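# Tuck chair under desk and park cart in bay

## Task

Slide the office chair fully under the desk so it finishes upright and level with every wheel on the floor; roll the utility cart into the yellow taped bay so all four of its wheels sit inside the tape lines and none touch the tape; keep the desk roughly in its original spot with its load still on top and nothing hanging over its edges; the robot must not topple or finish leaning (that counts as failure); at the end, release whatever is held and back away.

## Robot and tools

ROBOT. TidyBot++: a base 0.54 m long, 0.50 m wide and 0.38 m tall on four driven casters, carrying one seven-joint arm with a two-finger gripper. The shoulder sits 0.12 m ahead of the base centre and 0.68 m above the floor. Link lengths: upper arm 0.42 m, forearm 0.31 m, hand 0.31 m to the reported hand point. At the start the arm is folded with the hand facing down; the hand then reaches about 0.08 m beyond the base front and the elbow rises up to 1.15 m. Cameras: base_camera (fixed on the base, 644x364 pinhole, looking ahead and down) and wrist_camera (644x476 fisheye on the hand, looking along it).

FRAMES. Base frame, in metres: origin on the floor below the base centre, x ahead, y to the left, z up. hand_pose is given in this frame and marks the point between the finger pads; the hand's own z axis runs out along the fingers, and the fingers close along its y axis. base_odometry is in the odometry frame, which is the base frame as it stood at scene start. It is counted from wheel rotation, so slip looks like travel and drift of a few cm builds up. Heading is in rad, left positive, -3.142 to 3.142. base_tilt is in degrees, with forward and right lean positive, and carries about 1 degree of bias.

move. Arguments base, joints, target and speeds form one action; cameras and blocking only shape the call. Motions in one action begin together.
- base: an object holding one or more relative offsets, measured along the base's axes where it last reported itself. translate_m is metres forward (+) or back, -2 to 2. strafe_m is metres left (+) or right, -2 to 2. rotate_rad is radians, counter-clockwise seen from above (+), -6.3 to 6.3. The base drives in a straight line to the offset point.
- joints: absolute targets by name. joint_2_rad -2.249 to 2.249 (shoulder, 0 = upright, + leans forward). joint_4_rad -2.579 to 2.579 (elbow, 0 = straight, negative folds the forearm forward when joint_3_rad is 3.14). joint_6_rad -2.099 to 2.099 (wrist). joint_1_rad, joint_3_rad, joint_5_rad and joint_7_rad accept any angle and go the short way, so send steps smaller than half a turn. joint_1_rad + is clockwise from above, the reverse of rotate_rad. With the hand facing down, joint_7_rad + turns it counter-clockwise; at 1.57 the fingers open toward left and right. gripper_pos runs 0 (open, gap about 85 mm) to 1 (closed); the gap is roughly 85 x (1 - gripper_pos) mm. Done tolerances: ±0.039 for joints 1-4, ±0.095 for joints 5-7, ±0.03 for the gripper.
- target: a single list of 7 numbers, [x, y, z, qw, qx, qy, qz]. It is an absolute hand pose in the base frame, with position in metres and orientation as a quaternion. When target is given, joints may hold only gripper_pos.
- speeds: top-speed caps for this action only. translate_m and strafe_m take 0.05 to 0.5 m/s; for a combined move put the cap under just one of them. rotate_rad takes 0.1 to 1.57 rad/s.
- cameras: a list drawn from base_camera, wrist_camera, all. Omitted means all; [] means none.
- blocking: true (default) returns once everything is at rest; false returns after about 0.5 s while motion continues.
An action runs at most 15 s, and the base gives up after 14 s (time_out). Unknown keys make a call invalid; out-of-range values get it refused.

Other tools. wait takes seconds (0 to 10) plus cameras and returns state without commanding anything. stop brakes all running motions. zoom_image takes camera and region [x0, y0, x1, y1] in image pixels, at most 504 x 504. finished_scene takes scene (the current scene number) and cannot be undone.

RESULTS. The move line reads done, or else the worst status among the motions. base_status, joint_status and hand_status can read moving, done, off_target (at rest short of target, possibly still pushing), stopped, contact_stop, time_out, not_followed, torque_fault or limit_stop_at_motor_heat. hand_status counts as done within 10 mm and 2 degrees. "joint command not followed" (with a cause) means a self-collision check held back the arm targets; "pose unreachable" means the same for a target. hand_target is where the hand would end up if every joint met its target. motor_effort gives each motor as a percentage of its maximum, with the peak of the last action in brackets. Motor temperatures lists one value per joint; MOTOR HOT appears at 60 °C and an OVER-TEMPERATURE FAULT at 75 °C. on_its_own lists anything the robot did unbidden, and ARM HIT reports a hard strike on the base or the arm itself. The pictures line gives the order of the images. If a call is refused, or an unrequested stop or fault occurs, the later move, wait and finished_scene calls in that reply are skipped.

PRACTICAL. Most target moves settle within about 3 cm. To correct one, add (wanted minus measured hand_pose) to the previous target. To keep the hand still, resend hand_target, not hand_pose. A target that is low, forward and close to the base may miss or drive the arm into the base, and nothing prevents arm-base contact. A hand facing down can rise to about 0.94 m, and only when close in. A load makes the arm sag. The arm does not steer around furniture and keeps pressing on whatever it hits.

AVOID. Tipping: never drive or turn while the arm is caught on something 0.6 m or higher. Avoid pushing sideways with a raised hand, and avoid reaching far out from the folded pose or swinging a stretched arm. Back off to right a lean. Torque faults (joints 1-4 at 104.5 N m, joints 5-7 at 51.3 N m) freeze the arm for 10 s; do not drive the arm into things. Also avoid drops, slams, hard hits and very hard pushes, releasing parts still moving, gripping hard something that rests on a surface, and fast swings with a load. A blocked base keeps shoving until time_out. Finish with the gripper open and the robot clear.

Each tool is called after ">>>" as name(argument=value, ...), one argument or row to a line, values as JSON.

## Session

>>> move(
)

Scene clock: 0.00 s.
Motor temperatures (°C): [31 34 27 29 39 47 40]
base_odometry: x=+0.000 y=+0.000 heading=+0.000
base_tilt: forward=+0.4 right=-0.2
base_status: not commanded
joint_positions: joint_1_rad=-0.045 joint_2_rad=-0.358 joint_3_rad=+3.189 joint_4_rad=-2.513 joint_5_rad=+0.022 joint_6_rad=-0.921 joint_7_rad=+1.551 gripper_pos=+0.000
joint_status: not commanded
motor_effort: joint_1_rad=+0 joint_2_rad=-1 joint_3_rad=+0 joint_4_rad=+15 joint_5_rad=-1 joint_6_rad=+1 joint_7_rad=+0
hand_pose: x=+0.2547 y=-0.0026 z=+0.5920 quat_wxyz=(+0.001, +0.999, -0.003, +0.033) (m; base frame)
hand_target: x=+0.2546 y=-0.0026 z=+0.5919 quat_wxyz=(+0.001, +0.999, -0.003, +0.033) (m; base frame)
hand_status: not commanded
pictures: base_camera, wrist_camera
camera_calibration:
wrist_camera: T_world_to_cam=[[-0.00107719, -0.999987, -0.00500201, -0.000101024], [-0.999356, 0.00125593, -0.0358699, 0.328711], [0.0358757, 0.00496014, -0.999344, 0.719834], [0, 0, 0, 1]] pos_world=[0.302674, -0.00408434, 0.731152]

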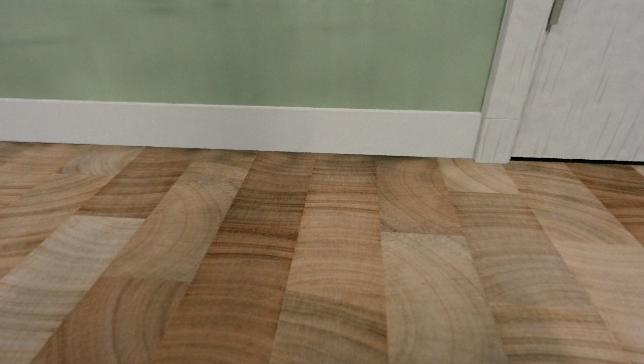

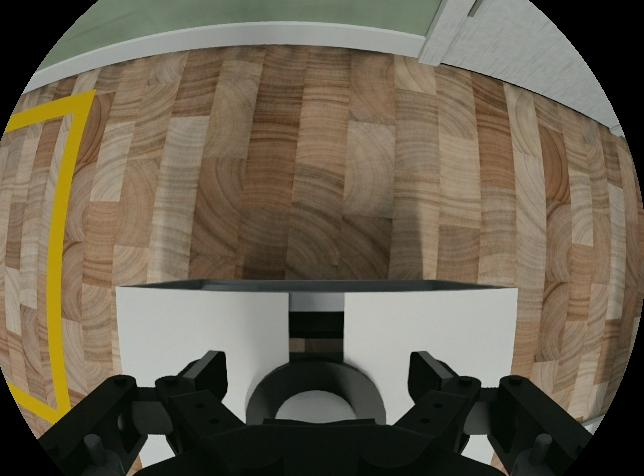

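>>> move(
  joints={"joint_6_rad":0.3},
  base={"rotate_rad":1.2},
)

>>> move(
  base={"rotate_rad":1.2},
)

>>> move(
  base={"rotate_rad":1.2},
)

>>> move(
  base={"rotate_rad":1.2},
)

Scene clock: 2.17 s.
Motor temperatures (°C): [31 34 27 29 39 47 40]
move: done
base_odometry: x=+0.000 y=+0.000 heading=+1.200
base_tilt: forward=+0.4 right=-0.2
base_status: done
joint_positions: joint_1_rad=-0.045 joint_2_rad=-0.358 joint_3_rad=+3.189 joint_4_rad=-2.511 joint_5_rad=+0.022 joint_6_rad=+0.232 joint_7_rad=+1.551 gripper_pos=+0.000
joint_status: all done
motor_effort: joint_1_rad=+0(1) joint_2_rad=-6(6) joint_3_rad=+0(2) joint_4_rad=+19(20) joint_5_rad=-1(2) joint_6_rad=+9(9) joint_7_rad=+0(0)
hand_pose: x=+0.5272 y=+0.0014 z=+0.7966 quat_wxyz=(-0.009, +0.819, -0.002, +0.573) (m; base frame)
hand_target: x=+0.5331 y=+0.0016 z=+0.8151 quat_wxyz=(-0.009, +0.800, -0.002, +0.600) (m; base frame)
hand_status: not commanded
pictures: base_camera, wrist_camera
camera_calibration:
wrist_camera: T_world_to_cam=[[0.013967, -0.999808, -0.0137697, 0.00428342], [-0.37018, 0.00762225, -0.928929, 0.988143], [0.928855, 0.0180716, -0.370002, -0.0576217], [0, 0, 0, 1]] pos_world=[0.419253, -0.00220797, 0.896654]

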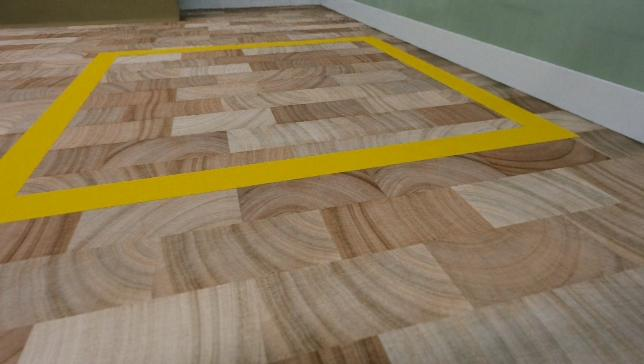

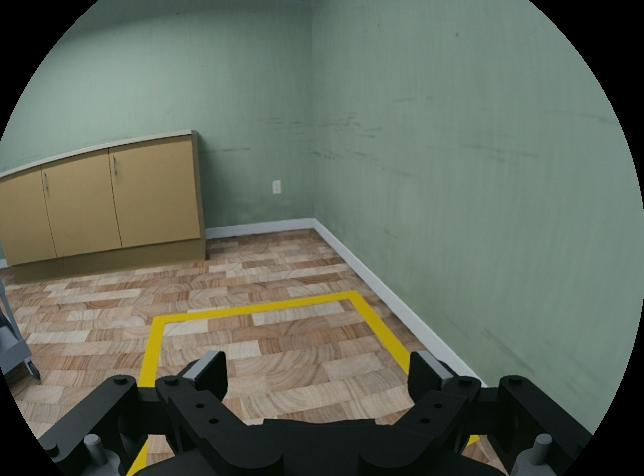

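Scene clock: 4.20 s.
Motor temperatures (°C): [31 34 27 29 39 47 40]
move: done
base_odometry: x=+0.000 y=+0.000 heading=+2.399
base_tilt: forward=+0.4 right=-0.2
base_status: done
joint_positions: joint_1_rad=-0.045 joint_2_rad=-0.358 joint_3_rad=+3.189 joint_4_rad=-2.511 joint_5_rad=+0.022 joint_6_rad=+0.233 joint_7_rad=+1.551 gripper_pos=+0.000
joint_status: not commanded
motor_effort: joint_1_rad=+0(1) joint_2_rad=-6(7) joint_3_rad=+0(2) joint_4_rad=+20(20) joint_5_rad=-1(2) joint_6_rad=+9(9) joint_7_rad=+0(0)
hand_pose: x=+0.5273 y=+0.0015 z=+0.7969 quat_wxyz=(-0.009, +0.819, -0.002, +0.574) (m; base frame)
hand_target: x=+0.5331 y=+0.0016 z=+0.8151 quat_wxyz=(-0.009, +0.800, -0.002, +0.600) (m; base frame)
hand_status: not commanded
pictures: base_camera, wrist_camera
camera_calibration:
wrist_camera: T_world_to_cam=[[0.0141304, -0.999805, -0.0137689, 0.00426132], [-0.369219, 0.00757984, -0.929311, 0.988263], [0.929235, 0.0182152, -0.36904, -0.0585798], [0, 0, 0, 1]] pos_world=[0.41926, -0.00216334, 0.896845]

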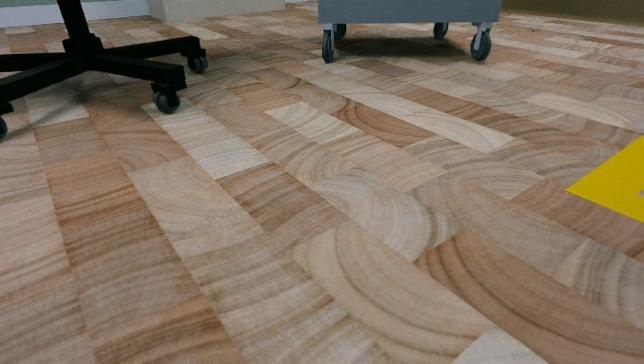

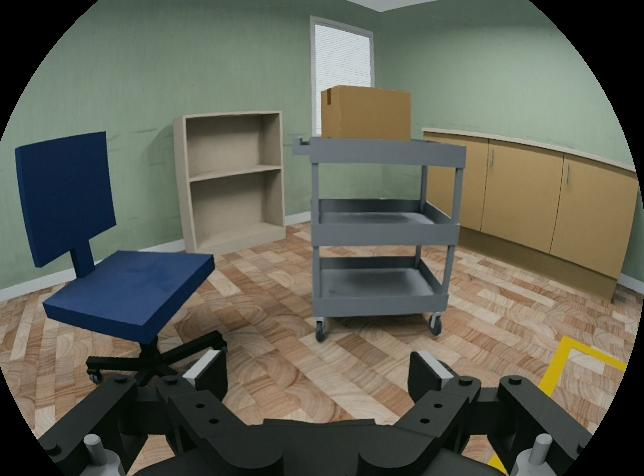

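Scene clock: 6.23 s.
Motor temperatures (°C): [31 34 27 29 39 47 40]
move: done
base_odometry: x=+0.000 y=+0.000 heading=-2.684
base_tilt: forward=+0.4 right=-0.2
base_status: done
joint_positions: joint_1_rad=-0.045 joint_2_rad=-0.358 joint_3_rad=+3.189 joint_4_rad=-2.511 joint_5_rad=+0.022 joint_6_rad=+0.234 joint_7_rad=+1.551 gripper_pos=+0.000
joint_status: not commanded
motor_effort: joint_1_rad=+0(1) joint_2_rad=-6(7) joint_3_rad=+0(1) joint_4_rad=+19(20) joint_5_rad=-1(2) joint_6_rad=+8(9) joint_7_rad=+0(0)
hand_pose: x=+0.5273 y=+0.0015 z=+0.7971 quat_wxyz=(-0.009, +0.819, -0.002, +0.574) (m; base frame)
hand_target: x=+0.5331 y=+0.0016 z=+0.8151 quat_wxyz=(-0.009, +0.800, -0.002, +0.600) (m; base frame)
hand_status: not commanded
pictures: base_camera, wrist_camera
camera_calibration:
wrist_camera: T_world_to_cam=[[0.0142253, -0.999804, -0.0137685, 0.00424893], [-0.368824, 0.00755226, -0.929469, 0.988312], [0.92939, 0.0183001, -0.368644, -0.0589744], [0, 0, 0, 1]] pos_world=[0.419263, -0.00213666, 0.896923]

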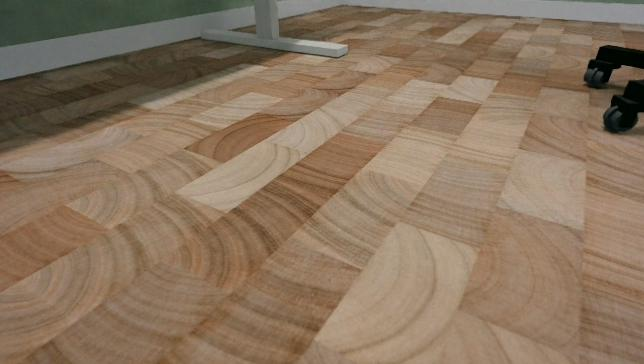

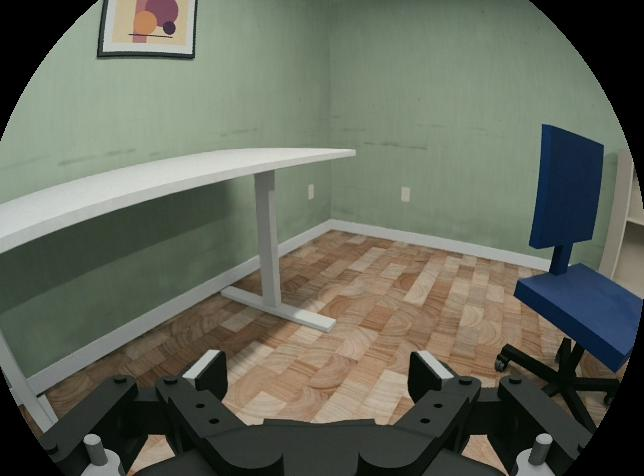

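Scene clock: 8.27 s.
Motor temperatures (°C): [31 34 26 29 39 47 40]
move: done
base_odometry: x=+0.000 y=+0.000 heading=-1.485
base_tilt: forward=+0.4 right=-0.2
base_status: done
joint_positions: joint_1_rad=-0.045 joint_2_rad=-0.358 joint_3_rad=+3.189 joint_4_rad=-2.511 joint_5_rad=+0.022 joint_6_rad=+0.234 joint_7_rad=+1.551 gripper_pos=+0.000
joint_status: not commanded
motor_effort: joint_1_rad=+0(2) joint_2_rad=-6(7) joint_3_rad=+0(2) joint_4_rad=+19(20) joint_5_rad=+0(2) joint_6_rad=+8(9) joint_7_rad=+0(0)
hand_pose: x=+0.5274 y=+0.0016 z=+0.7971 quat_wxyz=(-0.009, +0.819, -0.002, +0.574) (m; base frame)
hand_target: x=+0.5331 y=+0.0016 z=+0.8151 quat_wxyz=(-0.009, +0.800, -0.002, +0.600) (m; base frame)
hand_status: not commanded
pictures: base_camera, wrist_camera
camera_calibration:
wrist_camera: T_world_to_cam=[[0.0143457, -0.999802, -0.0137684, 0.00423412], [-0.368655, 0.00751106, -0.929536, 0.988333], [0.929456, 0.0184107, -0.368474, -0.0591433], [0, 0, 0, 1]] pos_world=[0.419264, -0.00210128, 0.896957]

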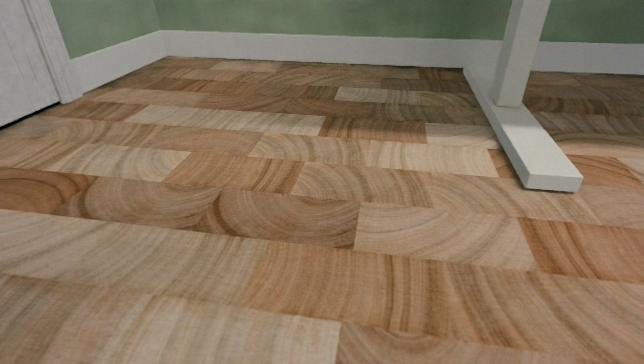

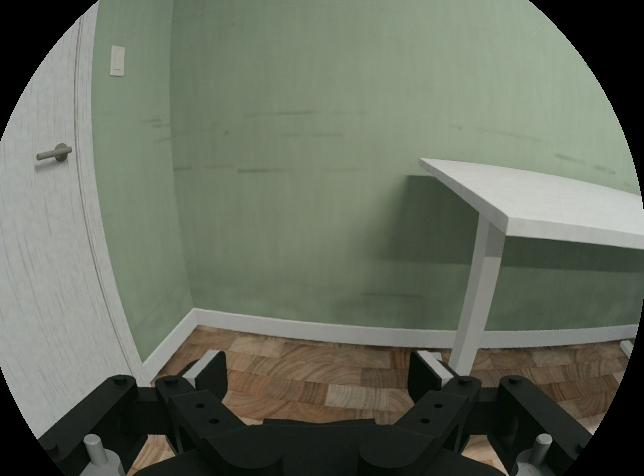

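>>> move(
  base={"rotate_rad":-2.44},
  cameras=[],
)

>>> move(
  base={"translate_m":0.45,"strafe_m":0.8},
)

Scene clock: 12.73 s.
Motor temperatures (°C): [31 34 26 29 39 47 40]
move: done
base_odometry: x=+0.000 y=+0.000 heading=+2.359
base_tilt: forward=+0.4 right=-0.2
base_status: done
joint_positions: joint_1_rad=-0.046 joint_2_rad=-0.358 joint_3_rad=+3.189 joint_4_rad=-2.511 joint_5_rad=+0.022 joint_6_rad=+0.234 joint_7_rad=+1.551 gripper_pos=+0.000
joint_status: not commanded
motor_effort: joint_1_rad=+0(1) joint_2_rad=-6(7) joint_3_rad=+0(2) joint_4_rad=+20(20) joint_5_rad=+0(2) joint_6_rad=+8(9) joint_7_rad=+0(0)
hand_pose: x=+0.5274 y=+0.0016 z=+0.7973 quat_wxyz=(-0.009, +0.819, -0.002, +0.574) (m; base frame)
hand_target: x=+0.5331 y=+0.0016 z=+0.8151 quat_wxyz=(-0.009, +0.800, -0.002, +0.600) (m; base frame)
hand_status: not commanded
pictures: none
No camera images: "cameras" was empty.

Scene clock: 15.90 s.
Motor temperatures (°C): [31 34 26 29 39 47 40]
move: done
base_odometry: x=-0.883 y=-0.250 heading=+2.358
base_tilt: forward=+0.4 right=-0.3
base_status: done
joint_positions: joint_1_rad=-0.046 joint_2_rad=-0.358 joint_3_rad=+3.189 joint_4_rad=-2.511 joint_5_rad=+0.022 joint_6_rad=+0.235 joint_7_rad=+1.551 gripper_pos=+0.000
joint_status: not commanded
motor_effort: joint_1_rad=+0(1) joint_2_rad=-6(7) joint_3_rad=+0(1) joint_4_rad=+19(20) joint_5_rad=-1(2) joint_6_rad=+8(9) joint_7_rad=+0(1)
hand_pose: x=+0.5274 y=+0.0016 z=+0.7973 quat_wxyz=(-0.009, +0.819, -0.002, +0.574) (m; base frame)
hand_target: x=+0.5331 y=+0.0016 z=+0.8151 quat_wxyz=(-0.009, +0.800, -0.002, +0.600) (m; base frame)
hand_status: not commanded
pictures: base_camera, wrist_camera
camera_calibration:
wrist_camera: T_world_to_cam=[[0.0145047, -0.9998, -0.0137687, 0.00421394], [-0.36795, 0.00746684, -0.929816, 0.988421], [0.929733, 0.0185529, -0.367768, -0.0598396], [0, 0, 0, 1]] pos_world=[0.419263, -0.00205709, 0.897101]

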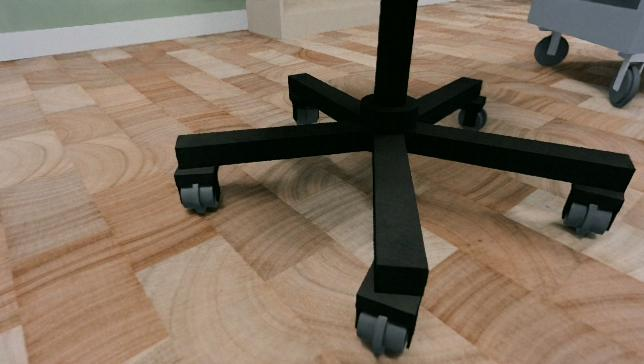

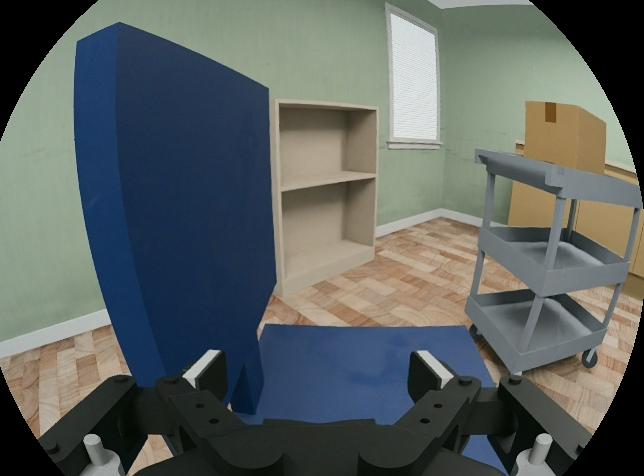

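>>> move(
  base={"strafe_m":0.13},
  joints={"joint_6_rad":0.5},
)

Scene clock: 17.47 s.
Motor temperatures (°C): [31 34 26 29 39 47 40]
move: done
base_odometry: x=-0.975 y=-0.342 heading=+2.358
base_tilt: forward=+0.4 right=-0.2
base_status: done
joint_positions: joint_1_rad=-0.046 joint_2_rad=-0.359 joint_3_rad=+3.188 joint_4_rad=-2.507 joint_5_rad=+0.022 joint_6_rad=+0.451 joint_7_rad=+1.551 gripper_pos=+0.000
joint_status: all done
motor_effort: joint_1_rad=+0(1) joint_2_rad=-6(8) joint_3_rad=+1(3) joint_4_rad=+20(22) joint_5_rad=-1(2) joint_6_rad=+9(10) joint_7_rad=+0(0)
hand_pose: x=+0.5441 y=+0.0023 z=+0.8650 quat_wxyz=(-0.010, +0.751, -0.001, +0.661) (m; base frame)
hand_target: x=+0.5445 y=+0.0019 z=+0.8763 quat_wxyz=(-0.010, +0.736, -0.002, +0.676) (m; base frame)
hand_status: not commanded
pictures: base_camera, wrist_camera
camera_calibration:
wrist_camera: T_world_to_cam=[[0.0185268, -0.999745, -0.0129365, 0.00262493], [-0.155863, 0.00989261, -0.987729, 0.992136], [0.987605, 0.0203157, -0.15564, -0.265479], [0, 0, 0, 1]] pos_world=[0.416776, -0.00179715, 0.938677]

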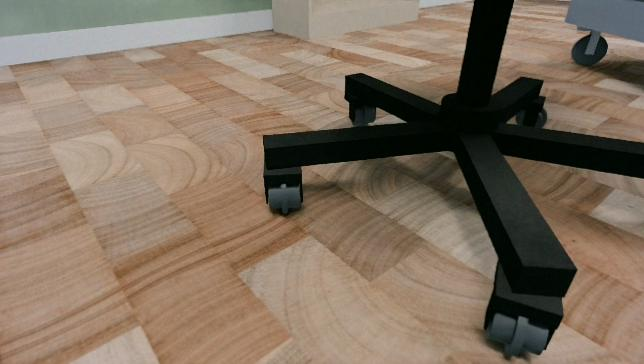

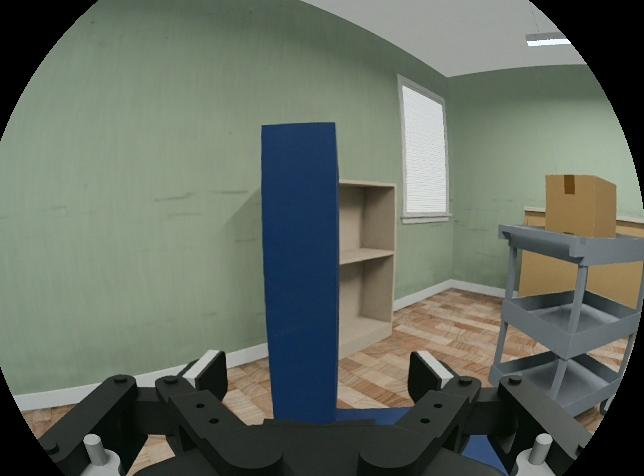

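>>> move(
  base={"translate_m":0.12,"strafe_m":0.012},
  speeds={"translate_m":0.1},
)

Scene clock: 19.47 s.
Motor temperatures (°C): [31 34 26 29 39 47 40]
move: done
base_odometry: x=-1.069 y=-0.266 heading=+2.358
base_tilt: forward=+0.4 right=-0.2
base_status: done
joint_positions: joint_1_rad=-0.047 joint_2_rad=-0.357 joint_3_rad=+3.188 joint_4_rad=-2.510 joint_5_rad=+0.022 joint_6_rad=+0.451 joint_7_rad=+1.551 gripper_pos=+0.000
joint_status: not commanded
motor_effort: joint_1_rad=+1(4) joint_2_rad=-6(8) joint_3_rad=+1(4) joint_4_rad=+20(26) joint_5_rad=-1(2) joint_6_rad=+9(10) joint_7_rad=+0(1)
hand_pose: x=+0.5437 y=+0.0032 z=+0.8622 quat_wxyz=(-0.011, +0.752, +0.000, +0.659) (m; base frame)
hand_target: x=+0.5445 y=+0.0019 z=+0.8763 quat_wxyz=(-0.010, +0.736, -0.002, +0.676) (m; base frame)
hand_status: not commanded
pictures: base_camera, wrist_camera
camera_calibration:
wrist_camera: T_world_to_cam=[[0.0206379, -0.999705, -0.0128046, 0.00230867], [-0.161033, 0.00931626, -0.986905, 0.991417], [0.986733, 0.0224296, -0.160793, -0.260566], [0, 0, 0, 1]] pos_world=[0.416713, -0.00108392, 0.936567]

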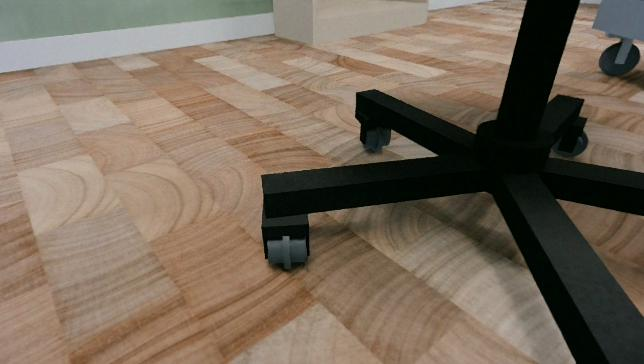

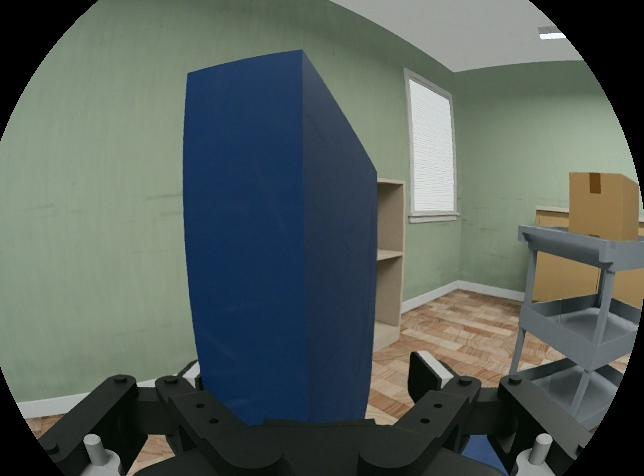

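>>> move(
  base={"translate_m":0.02,"strafe_m":0.02},
  speeds={"translate_m":0.1},
  cameras=[],
)

>>> move(
  joints={"gripper_pos":0.6},
)

Scene clock: 20.43 s.
Motor temperatures (°C): [31 34 26 29 39 47 40]
move: done
base_odometry: x=-1.097 y=-0.266 heading=+2.358
base_tilt: forward=+0.4 right=-0.2
base_status: done
joint_positions: joint_1_rad=-0.047 joint_2_rad=-0.357 joint_3_rad=+3.188 joint_4_rad=-2.510 joint_5_rad=+0.022 joint_6_rad=+0.451 joint_7_rad=+1.551 gripper_pos=+0.000
joint_status: not commanded
motor_effort: joint_1_rad=+0(1) joint_2_rad=-6(10) joint_3_rad=+0(1) joint_4_rad=+20(22) joint_5_rad=-1(2) joint_6_rad=+9(9) joint_7_rad=+0(0)
hand_pose: x=+0.5436 y=+0.0032 z=+0.8621 quat_wxyz=(-0.011, +0.752, -0.001, +0.659) (m; base frame)
hand_target: x=+0.5445 y=+0.0019 z=+0.8763 quat_wxyz=(-0.010, +0.736, -0.002, +0.676) (m; base frame)
hand_status: not commanded
pictures: none
No camera images: "cameras" was empty.

Scene clock: 21.63 s.
Motor temperatures (°C): [31 34 26 29 39 47 40]
move: done
base_odometry: x=-1.097 y=-0.266 heading=+2.358
base_tilt: forward=+0.4 right=-0.2
base_status: not commanded
joint_positions: joint_1_rad=-0.017 joint_2_rad=-0.351 joint_3_rad=+3.216 joint_4_rad=-2.505 joint_5_rad=+0.022 joint_6_rad=+0.451 joint_7_rad=+1.554 gripper_pos=+0.571
joint_status: all done
motor_effort: joint_1_rad=-7(11) joint_2_rad=-8(10) joint_3_rad=-7(8) joint_4_rad=+19(26) joint_5_rad=-1(4) joint_6_rad=+8(10) joint_7_rad=-4(7)
hand_pose: x=+0.5456 y=-0.0229 z=+0.8626 quat_wxyz=(+0.005, +0.752, -0.024, +0.659) (m; base frame)
hand_target: x=+0.5445 y=+0.0019 z=+0.8763 quat_wxyz=(-0.010, +0.736, -0.002, +0.676) (m; base frame)
hand_status: not commanded
pictures: base_camera, wrist_camera
camera_calibration:
wrist_camera: T_world_to_cam=[[-0.0361542, -0.999152, -0.0196899, 0.0130948], [-0.160633, 0.0252569, -0.986691, 0.992306], [0.986352, -0.0325102, -0.16141, -0.262296], [0, 0, 0, 1]] pos_world=[0.418587, -0.0205061, 0.93702]

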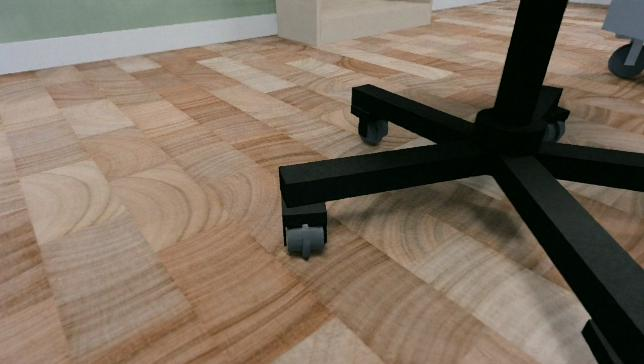

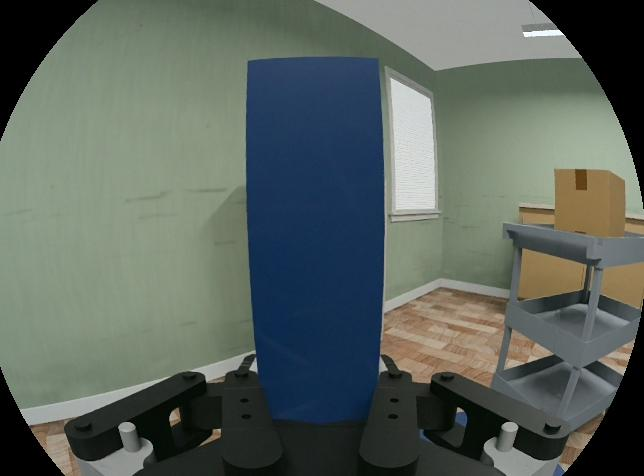

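>>> move(
  base={"rotate_rad":-0.6},
  speeds={"rotate_rad":0.25},
)

Scene clock: 24.87 s.
Motor temperatures (°C): [31 34 26 29 39 47 40]
move: done
base_odometry: x=-1.097 y=-0.266 heading=+1.759
base_tilt: forward=+0.4 right=-0.2
base_status: done
joint_positions: joint_1_rad=-0.054 joint_2_rad=-0.345 joint_3_rad=+3.166 joint_4_rad=-2.501 joint_5_rad=+0.025 joint_6_rad=+0.453 joint_7_rad=+1.548 gripper_pos=+0.572
joint_status: not commanded
motor_effort: joint_1_rad=+1(21) joint_2_rad=-12(13) joint_3_rad=+2(19) joint_4_rad=+20(22) joint_5_rad=-7(9) joint_6_rad=+12(12) joint_7_rad=-6(8)
hand_pose: x=+0.5472 y=+0.0166 z=+0.8633 quat_wxyz=(-0.017, +0.752, +0.013, +0.659) (m; base frame)
hand_target: x=+0.5445 y=+0.0019 z=+0.8763 quat_wxyz=(-0.010, +0.736, -0.002, +0.676) (m; base frame)
hand_status: not commanded
pictures: base_camera, wrist_camera
camera_calibration:
wrist_camera: T_world_to_cam=[[0.0489503, -0.998789, -0.00497533, -0.00666432], [-0.160422, -0.00294538, -0.987044, 0.992929], [0.985834, 0.0491142, -0.160372, -0.264464], [0, 0, 0, 1]] pos_world=[0.420331, 0.00925725, 0.937619]

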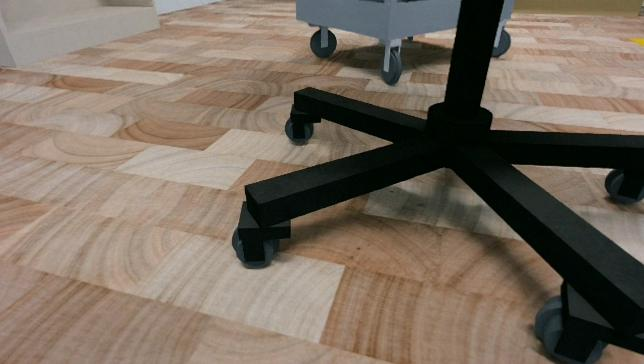

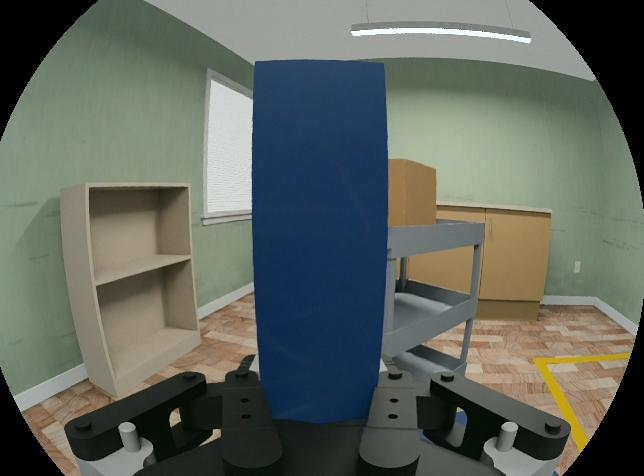

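>>> move(
  base={"rotate_rad":-0.95},
  speeds={"rotate_rad":0.3},
  cameras=[],
)

>>> move(
  base={"rotate_rad":-0.85,"translate_m":0.15,"strafe_m":0.27},
  speeds={"rotate_rad":0.3,"translate_m":0.15},
)

Scene clock: 28.97 s.
Motor temperatures (°C): [31 34 26 29 39 47 40]
move: done
base_odometry: x=-1.097 y=-0.266 heading=+0.810
base_tilt: forward=+0.4 right=-0.2
base_status: done
joint_positions: joint_1_rad=-0.045 joint_2_rad=-0.343 joint_3_rad=+3.176 joint_4_rad=-2.500 joint_5_rad=+0.027 joint_6_rad=+0.454 joint_7_rad=+1.547 gripper_pos=+0.572
joint_status: not commanded
motor_effort: joint_1_rad=+0(20) joint_2_rad=-12(13) joint_3_rad=+0(19) joint_4_rad=+20(21) joint_5_rad=-7(11) joint_6_rad=+11(12) joint_7_rad=-7(7)
hand_pose: x=+0.5484 y=+0.0087 z=+0.8633 quat_wxyz=(-0.013, +0.752, +0.005, +0.659) (m; base frame)
hand_target: x=+0.5445 y=+0.0019 z=+0.8763 quat_wxyz=(-0.010, +0.736, -0.002, +0.676) (m; base frame)
hand_status: not commanded
pictures: none
No camera images: "cameras" was empty.

Scene clock: 32.70 s.
Motor temperatures (°C): [31 34 26 29 39 47 40]
move: done
base_odometry: x=-1.189 y=+0.029 heading=-0.039
base_tilt: forward=+0.4 right=-0.2
base_status: done
joint_positions: joint_1_rad=-0.039 joint_2_rad=-0.353 joint_3_rad=+3.184 joint_4_rad=-2.508 joint_5_rad=+0.027 joint_6_rad=+0.454 joint_7_rad=+1.553 gripper_pos=+0.572
joint_status: not commanded
motor_effort: joint_1_rad=-1(15) joint_2_rad=-10(12) joint_3_rad=-1(14) joint_4_rad=+18(24) joint_5_rad=-4(9) joint_6_rad=+10(12) joint_7_rad=-5(7)
hand_pose: x=+0.5450 y=+0.0020 z=+0.8631 quat_wxyz=(-0.007, +0.752, +0.001, +0.660) (m; base frame)
hand_target: x=+0.5445 y=+0.0019 z=+0.8763 quat_wxyz=(-0.010, +0.736, -0.002, +0.676) (m; base frame)
hand_status: not commanded
pictures: base_camera, wrist_camera
camera_calibration:
wrist_camera: T_world_to_cam=[[0.0185204, -0.999817, -0.00474356, -0.00479757], [-0.158703, 0.00174451, -0.987325, 0.991663], [0.987153, 0.0190384, -0.158642, -0.263816], [0, 0, 0, 1]] pos_world=[0.417896, -0.00150402, 0.937219]

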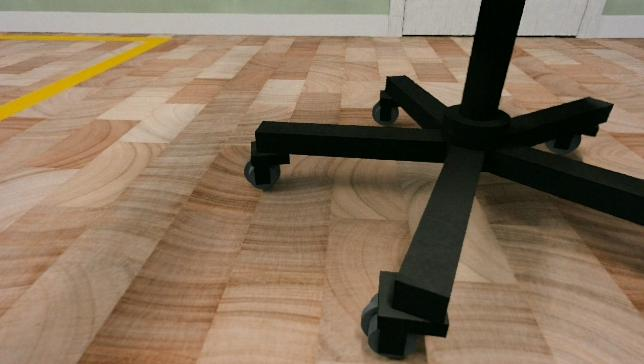

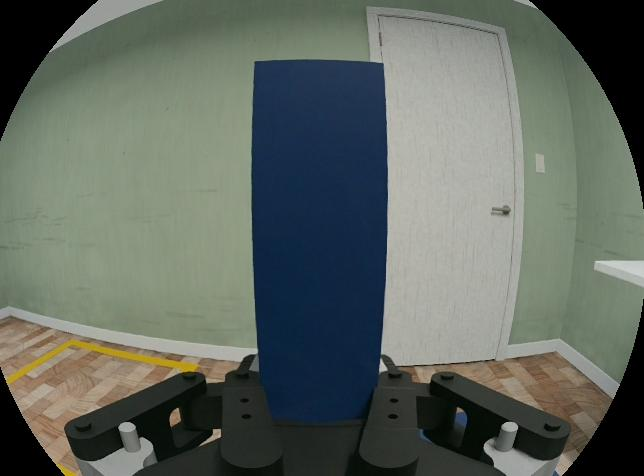

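>>> move(
  base={"translate_m":-0.48,"rotate_rad":0.05},
  speeds={"translate_m":0.15},
  cameras=[],
)

>>> move(
  base={"strafe_m":-0.4},
  speeds={"strafe_m":0.15},
)

Scene clock: 36.73 s.
Motor temperatures (°C): [31 34 26 29 39 47 40]
move: done
base_odometry: x=-1.669 y=+0.048 heading=+0.010
base_tilt: forward=+0.4 right=-0.2
base_status: done
joint_positions: joint_1_rad=-0.048 joint_2_rad=-0.355 joint_3_rad=+3.192 joint_4_rad=-2.509 joint_5_rad=+0.027 joint_6_rad=+0.454 joint_7_rad=+1.554 gripper_pos=+0.573
joint_status: not commanded
motor_effort: joint_1_rad=+2(6) joint_2_rad=-5(16) joint_3_rad=+4(7) joint_4_rad=+22(23) joint_5_rad=-6(7) joint_6_rad=+11(11) joint_7_rad=-5(7)
hand_pose: x=+0.5444 y=+0.0025 z=+0.8631 quat_wxyz=(-0.009, +0.751, +0.002, +0.660) (m; base frame)
hand_target: x=+0.5445 y=+0.0019 z=+0.8763 quat_wxyz=(-0.010, +0.736, -0.002, +0.676) (m; base frame)
hand_status: not commanded
pictures: none
No camera images: "cameras" was empty.

Scene clock: 40.10 s.
Motor temperatures (°C): [31 34 26 29 39 47 40]
move: done
base_odometry: x=-1.665 y=-0.352 heading=+0.009
base_tilt: forward=+0.4 right=-0.2
base_status: done
joint_positions: joint_1_rad=-0.064 joint_2_rad=-0.351 joint_3_rad=+3.160 joint_4_rad=-2.506 joint_5_rad=+0.027 joint_6_rad=+0.454 joint_7_rad=+1.545 gripper_pos=+0.573
joint_status: not commanded
motor_effort: joint_1_rad=+3(16) joint_2_rad=-9(10) joint_3_rad=+2(15) joint_4_rad=+17(23) joint_5_rad=-4(6) joint_6_rad=+9(11) joint_7_rad=-2(8)
hand_pose: x=+0.5446 y=+0.0237 z=+0.8632 quat_wxyz=(-0.023, +0.751, +0.019, +0.659) (m; base frame)
hand_target: x=+0.5445 y=+0.0019 z=+0.8763 quat_wxyz=(-0.010, +0.736, -0.002, +0.676) (m; base frame)
hand_status: not commanded
pictures: base_camera, wrist_camera
camera_calibration:
wrist_camera: T_world_to_cam=[[0.0650391, -0.997871, -0.00480782, -0.0083424], [-0.158601, -0.00558026, -0.987327, 0.991752], [0.985198, 0.0649774, -0.158626, -0.263852], [0, 0, 0, 1]] pos_world=[0.417782, 0.014354, 0.93729]

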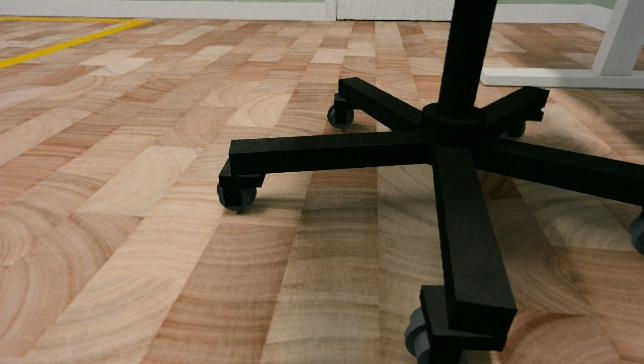

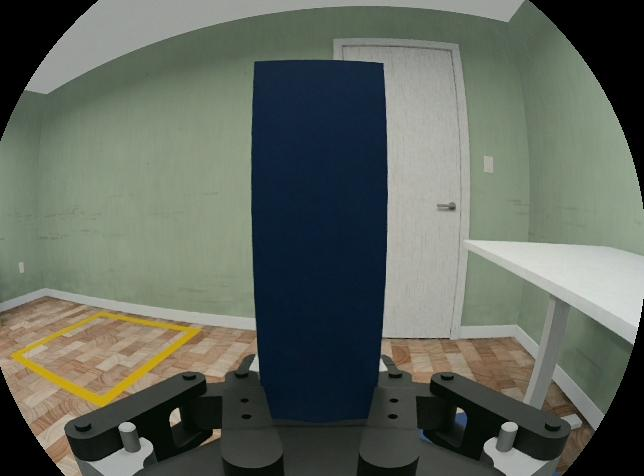

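>>> move(
  joints={"gripper_pos":0},
  cameras=[],
)

>>> move(
  base={"translate_m":-0.17},
  cameras=[],
)

>>> move(
  base={"strafe_m":0.85},
  joints={"gripper_pos":1},
  cameras=[],
)

>>> move(
  base={"translate_m":0.89,"rotate_rad":-1.58},
)

Scene clock: 41.20 s.
Motor temperatures (°C): [31 34 26 29 39 47 40]
move: done
base_odometry: x=-1.665 y=-0.352 heading=+0.009
base_tilt: forward=+0.4 right=-0.2
base_status: not commanded
joint_positions: joint_1_rad=-0.054 joint_2_rad=-0.354 joint_3_rad=+3.170 joint_4_rad=-2.507 joint_5_rad=+0.027 joint_6_rad=+0.454 joint_7_rad=+1.545 gripper_pos=+0.000
joint_status: all done
motor_effort: joint_1_rad=+0(3) joint_2_rad=-6(10) joint_3_rad=+0(3) joint_4_rad=+20(20) joint_5_rad=-1(5) joint_6_rad=+9(9) joint_7_rad=+0(2)
hand_pose: x=+0.5445 y=+0.0147 z=+0.8642 quat_wxyz=(-0.018, +0.751, +0.010, +0.660) (m; base frame)
hand_target: x=+0.5445 y=+0.0019 z=+0.8763 quat_wxyz=(-0.010, +0.736, -0.002, +0.676) (m; base frame)
hand_status: not commanded
pictures: none
No camera images: "cameras" was empty.

Scene clock: 42.73 s.
Motor temperatures (°C): [31 34 26 29 39 47 40]
move: done
base_odometry: x=-1.835 y=-0.354 heading=+0.010
base_tilt: forward=+0.4 right=-0.2
base_status: done
joint_positions: joint_1_rad=-0.054 joint_2_rad=-0.359 joint_3_rad=+3.170 joint_4_rad=-2.507 joint_5_rad=+0.027 joint_6_rad=+0.454 joint_7_rad=+1.545 gripper_pos=+0.000
joint_status: not commanded
motor_effort: joint_1_rad=+0(1) joint_2_rad=-6(10) joint_3_rad=+0(1) joint_4_rad=+20(21) joint_5_rad=-1(2) joint_6_rad=+9(9) joint_7_rad=+0(0)
hand_pose: x=+0.5437 y=+0.0146 z=+0.8662 quat_wxyz=(-0.018, +0.749, +0.010, +0.662) (m; base frame)
hand_target: x=+0.5445 y=+0.0019 z=+0.8763 quat_wxyz=(-0.010, +0.736, -0.002, +0.676) (m; base frame)
hand_status: not commanded
pictures: none
No camera images: "cameras" was empty.

Scene clock: 45.80 s.
Motor temperatures (°C): [31 34 26 29 39 47 40]
move: done
base_odometry: x=-1.844 y=+0.496 heading=+0.010
base_tilt: forward=+0.4 right=-0.2
base_status: done
joint_positions: joint_1_rad=-0.054 joint_2_rad=-0.359 joint_3_rad=+3.173 joint_4_rad=-2.507 joint_5_rad=+0.027 joint_6_rad=+0.454 joint_7_rad=+1.545 gripper_pos=+0.999
joint_status: all done
motor_effort: joint_1_rad=+0(1) joint_2_rad=-6(7) joint_3_rad=+1(2) joint_4_rad=+20(21) joint_5_rad=-1(2) joint_6_rad=+9(10) joint_7_rad=+0(0)
hand_pose: x=+0.5437 y=+0.0135 z=+0.8662 quat_wxyz=(-0.017, +0.749, +0.009, +0.662) (m; base frame)
hand_target: x=+0.5445 y=+0.0019 z=+0.8763 quat_wxyz=(-0.010, +0.736, -0.002, +0.676) (m; base frame)
hand_status: not commanded
pictures: none
No camera images: "cameras" was empty.

Scene clock: 49.33 s.
Motor temperatures (°C): [31 34 26 29 39 47 40]
move: done
base_odometry: x=-0.954 y=+0.505 heading=-1.571
base_tilt: forward=+0.4 right=-0.2
base_status: done
joint_positions: joint_1_rad=-0.052 joint_2_rad=-0.359 joint_3_rad=+3.174 joint_4_rad=-2.507 joint_5_rad=+0.027 joint_6_rad=+0.454 joint_7_rad=+1.545 gripper_pos=+0.999
joint_status: not commanded
motor_effort: joint_1_rad=+0(1) joint_2_rad=-6(8) joint_3_rad=+0(2) joint_4_rad=+20(21) joint_5_rad=-1(3) joint_6_rad=+9(10) joint_7_rad=+0(0)
hand_pose: x=+0.5437 y=+0.0122 z=+0.8663 quat_wxyz=(-0.016, +0.749, +0.008, +0.662) (m; base frame)
hand_target: x=+0.5445 y=+0.0019 z=+0.8763 quat_wxyz=(-0.010, +0.736, -0.002, +0.676) (m; base frame)
hand_status: not commanded
pictures: base_camera, wrist_camera
camera_calibration:
wrist_camera: T_world_to_cam=[[0.0402765, -0.999142, -0.00965317, -0.00208746], [-0.15157, 0.00343982, -0.988441, 0.991664], [0.987626, 0.041274, -0.151302, -0.269115], [0, 0, 0, 1]] pos_world=[0.416175, 0.00561065, 0.939463]

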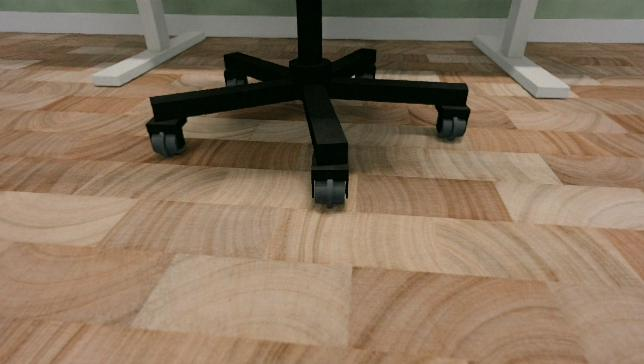

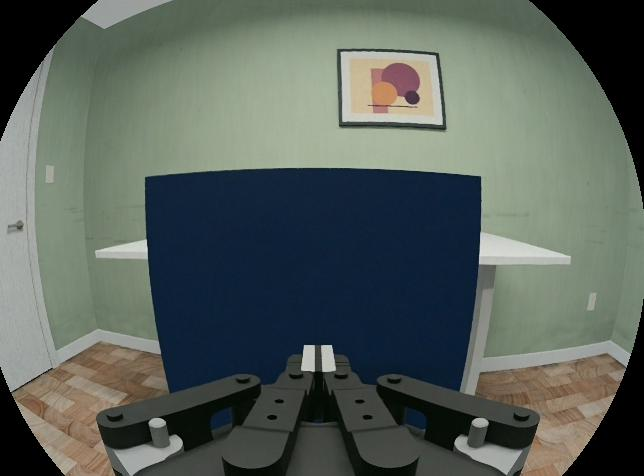

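>>> move(
  base={"translate_m":0.3},
  speeds={"translate_m":0.2},
  cameras=[],
)

>>> move(
  base={"translate_m":0.28},
  speeds={"translate_m":0.1},
)

Scene clock: 51.73 s.
Motor temperatures (°C): [31 34 26 29 39 47 40]
move: done
base_odometry: x=-0.954 y=+0.205 heading=-1.571
base_tilt: forward=+0.4 right=-0.2
base_status: done
joint_positions: joint_1_rad=-0.052 joint_2_rad=-0.360 joint_3_rad=+3.174 joint_4_rad=-2.514 joint_5_rad=+0.027 joint_6_rad=+0.455 joint_7_rad=+1.545 gripper_pos=+0.999
joint_status: not commanded
motor_effort: joint_1_rad=+0(1) joint_2_rad=-6(11) joint_3_rad=+1(2) joint_4_rad=+20(32) joint_5_rad=-1(2) joint_6_rad=+9(11) joint_7_rad=+0(0)
hand_pose: x=+0.5420 y=+0.0122 z=+0.8628 quat_wxyz=(-0.016, +0.751, +0.008, +0.660) (m; base frame)
hand_target: x=+0.5445 y=+0.0019 z=+0.8763 quat_wxyz=(-0.010, +0.736, -0.002, +0.676) (m; base frame)
hand_status: not commanded
pictures: none
No camera images: "cameras" was empty.

Scene clock: 55.13 s.
Motor temperatures (°C): [31 34 26 29 39 47 40]
move: done
base_odometry: x=-0.953 y=-0.075 heading=-1.571
base_tilt: forward=+0.4 right=-0.2
base_status: done
joint_positions: joint_1_rad=-0.051 joint_2_rad=-0.363 joint_3_rad=+3.174 joint_4_rad=-2.516 joint_5_rad=+0.027 joint_6_rad=+0.455 joint_7_rad=+1.545 gripper_pos=+0.999
joint_status: not commanded
motor_effort: joint_1_rad=+0(1) joint_2_rad=-6(8) joint_3_rad=+1(2) joint_4_rad=+20(28) joint_5_rad=-1(2) joint_6_rad=+9(12) joint_7_rad=+0(0)
hand_pose: x=+0.5411 y=+0.0116 z=+0.8625 quat_wxyz=(-0.016, +0.751, +0.007, +0.660) (m; base frame)
hand_target: x=+0.5445 y=+0.0019 z=+0.8763 quat_wxyz=(-0.010, +0.736, -0.002, +0.676) (m; base frame)
hand_status: not commanded
pictures: base_camera, wrist_camera
camera_calibration:
wrist_camera: T_world_to_cam=[[0.0388601, -0.999195, -0.00997341, -0.00163035], [-0.156955, 0.00375347, -0.987599, 0.989723], [0.986841, 0.0399435, -0.156683, -0.262009], [0, 0, 0, 1]] pos_world=[0.413967, 0.00512164, 0.93638]

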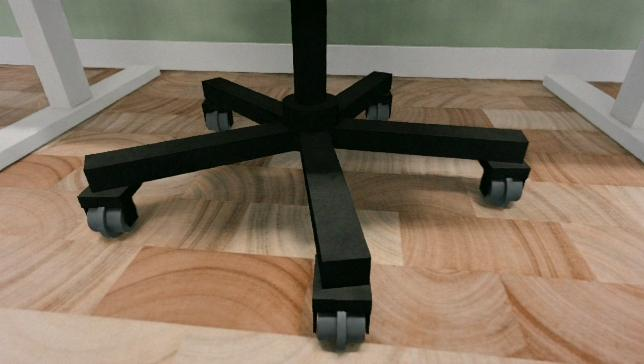

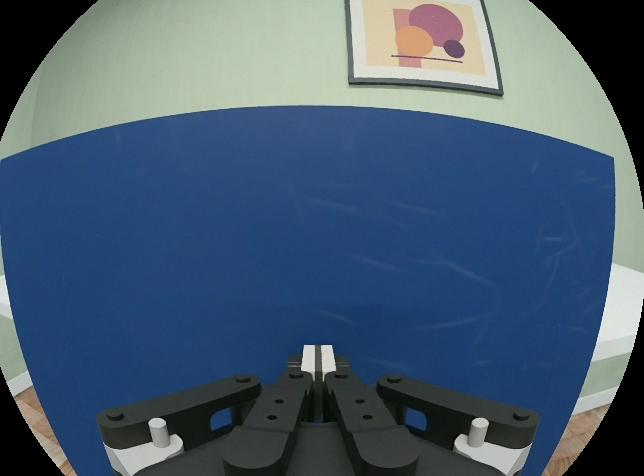

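>>> move(
  base={"translate_m":0.07},
  speeds={"translate_m":0.07},
  cameras=[],
)

>>> move(
  base={"translate_m":0.04},
  speeds={"translate_m":0.05},
)

Scene clock: 59.33 s.
Motor temperatures (°C): [31 34 26 29 39 47 40]
move: done
base_odometry: x=-0.953 y=-0.144 heading=-1.571
base_tilt: forward=+0.3 right=-0.2
base_status: done
joint_positions: joint_1_rad=-0.062 joint_2_rad=-0.415 joint_3_rad=+3.170 joint_4_rad=-2.559 joint_5_rad=+0.027 joint_6_rad=+0.455 joint_7_rad=+1.545 gripper_pos=+0.999
joint_status: not commanded
motor_effort: joint_1_rad=+5(7) joint_2_rad=+7(9) joint_3_rad=+6(8) joint_4_rad=+30(32) joint_5_rad=-4(5) joint_6_rad=+10(11) joint_7_rad=+0(0)
hand_pose: x=+0.5225 y=+0.0175 z=+0.8601 quat_wxyz=(-0.021, +0.747, +0.013, +0.664) (m; base frame)
hand_target: x=+0.5445 y=+0.0019 z=+0.8763 quat_wxyz=(-0.010, +0.736, -0.002, +0.676) (m; base frame)
hand_status: not commanded
pictures: none
No camera images: "cameras" was empty.

Scene clock: 62.33 s.
Motor temperatures (°C): [31 34 26 29 39 47 40]
move: time_out
base_odometry: x=-0.954 y=-0.181 heading=-1.570
base_tilt: forward=+0.3 right=-0.2
base_status: translate_m time_out (by the wheels' count: +0.037 of +0.040)
joint_positions: joint_1_rad=-0.061 joint_2_rad=-0.476 joint_3_rad=+3.166 joint_4_rad=-2.601 joint_5_rad=+0.027 joint_6_rad=+0.455 joint_7_rad=+1.545 gripper_pos=+0.999
joint_status: not commanded
motor_effort: joint_1_rad=+3(6) joint_2_rad=+21(30) joint_3_rad=+5(9) joint_4_rad=+36(44) joint_5_rad=-3(5) joint_6_rad=+10(12) joint_7_rad=+0(0)
hand_pose: x=+0.5030 y=+0.0181 z=+0.8596 quat_wxyz=(-0.022, +0.741, +0.014, +0.671) (m; base frame)
hand_target: x=+0.5445 y=+0.0019 z=+0.8763 quat_wxyz=(-0.010, +0.736, -0.002, +0.676) (m; base frame)
hand_status: not commanded
pictures: base_camera, wrist_camera
camera_calibration:
wrist_camera: T_world_to_cam=[[0.0575765, -0.9983, -0.00904745, -0.00385577], [-0.128348, 0.00158547, -0.991728, 0.970026], [0.990056, 0.0582614, -0.128039, -0.251655], [0, 0, 0, 1]] pos_world=[0.373876, 0.00927461, 0.929745]

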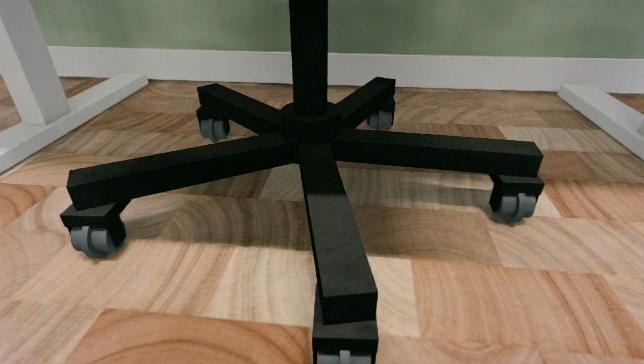

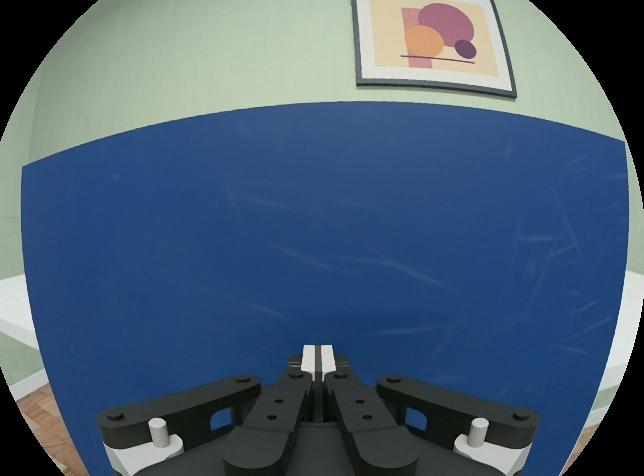

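>>> move(
  base={"translate_m":-0.5},
)

>>> move(
  base={"rotate_rad":-2.6,"translate_m":-0.1},
)

Scene clock: 64.90 s.
Motor temperatures (°C): [31 34 26 29 39 47 40]
move: done
base_odometry: x=-0.954 y=+0.319 heading=-1.570
base_tilt: forward=+0.4 right=-0.2
base_status: done
joint_positions: joint_1_rad=-0.055 joint_2_rad=-0.357 joint_3_rad=+3.173 joint_4_rad=-2.508 joint_5_rad=+0.027 joint_6_rad=+0.455 joint_7_rad=+1.545 gripper_pos=+0.999
joint_status: not commanded
motor_effort: joint_1_rad=+0(3) joint_2_rad=-6(23) joint_3_rad=+0(5) joint_4_rad=+20(37) joint_5_rad=-1(3) joint_6_rad=+9(10) joint_7_rad=+0(0)
hand_pose: x=+0.5439 y=+0.0139 z=+0.8652 quat_wxyz=(-0.017, +0.750, +0.009, +0.661) (m; base frame)
hand_target: x=+0.5445 y=+0.0019 z=+0.8763 quat_wxyz=(-0.010, +0.736, -0.002, +0.676) (m; base frame)
hand_status: not commanded
pictures: base_camera, wrist_camera
camera_calibration:
wrist_camera: T_world_to_cam=[[0.0439702, -0.99899, -0.00928125, -0.00277705], [-0.153648, 0.0024175, -0.988123, 0.991433], [0.987147, 0.044874, -0.153387, -0.267519], [0, 0, 0, 1]] pos_world=[0.416534, 0.0068336, 0.938598]

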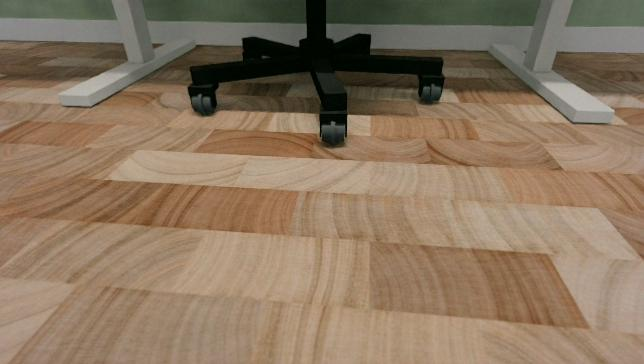

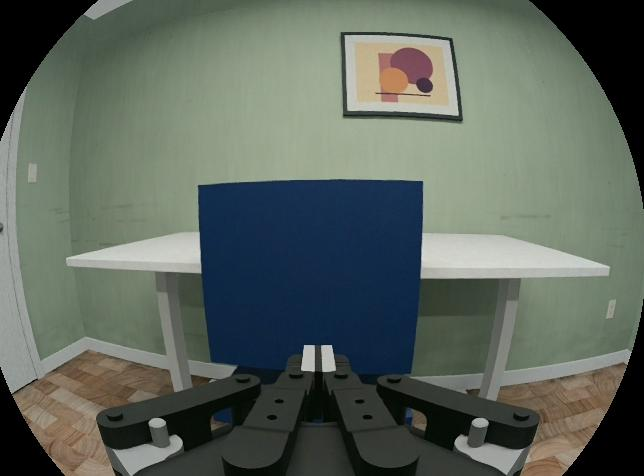

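Scene clock: 67.90 s.
Motor temperatures (°C): [31 34 26 29 39 47 40]
move: done
base_odometry: x=-0.954 y=+0.419 heading=+2.113
base_tilt: forward=+0.4 right=-0.2
base_status: done
joint_positions: joint_1_rad=-0.052 joint_2_rad=-0.358 joint_3_rad=+3.175 joint_4_rad=-2.508 joint_5_rad=+0.027 joint_6_rad=+0.455 joint_7_rad=+1.545 gripper_pos=+0.999
joint_status: not commanded
motor_effort: joint_1_rad=+0(1) joint_2_rad=-6(9) joint_3_rad=+0(2) joint_4_rad=+20(21) joint_5_rad=-1(2) joint_6_rad=+9(10) joint_7_rad=+0(0)
hand_pose: x=+0.5437 y=+0.0121 z=+0.8658 quat_wxyz=(-0.016, +0.749, +0.008, +0.662) (m; base frame)
hand_target: x=+0.5445 y=+0.0019 z=+0.8763 quat_wxyz=(-0.010, +0.736, -0.002, +0.676) (m; base frame)
hand_status: not commanded
pictures: base_camera, wrist_camera
camera_calibration:
wrist_camera: T_world_to_cam=[[0.0400836, -0.999148, -0.0098125, -0.00195208], [-0.152243, 0.00359868, -0.988337, 0.99142], [0.98753, 0.0411099, -0.151969, -0.268546], [0, 0, 0, 1]] pos_world=[0.416212, 0.00552169, 0.939027]

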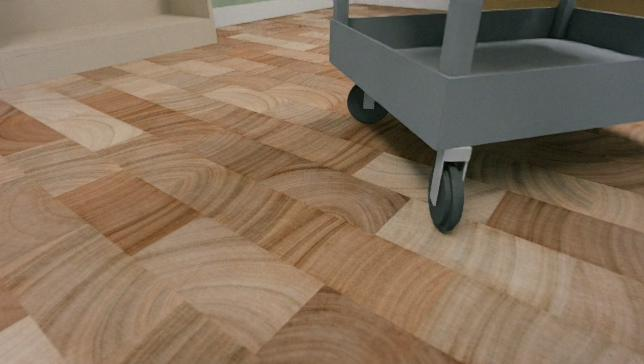

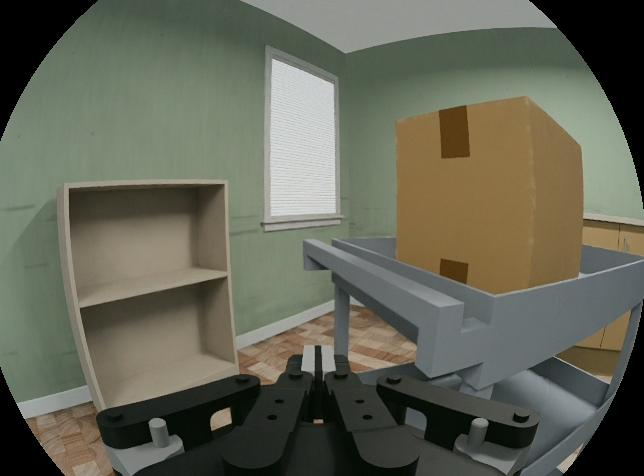

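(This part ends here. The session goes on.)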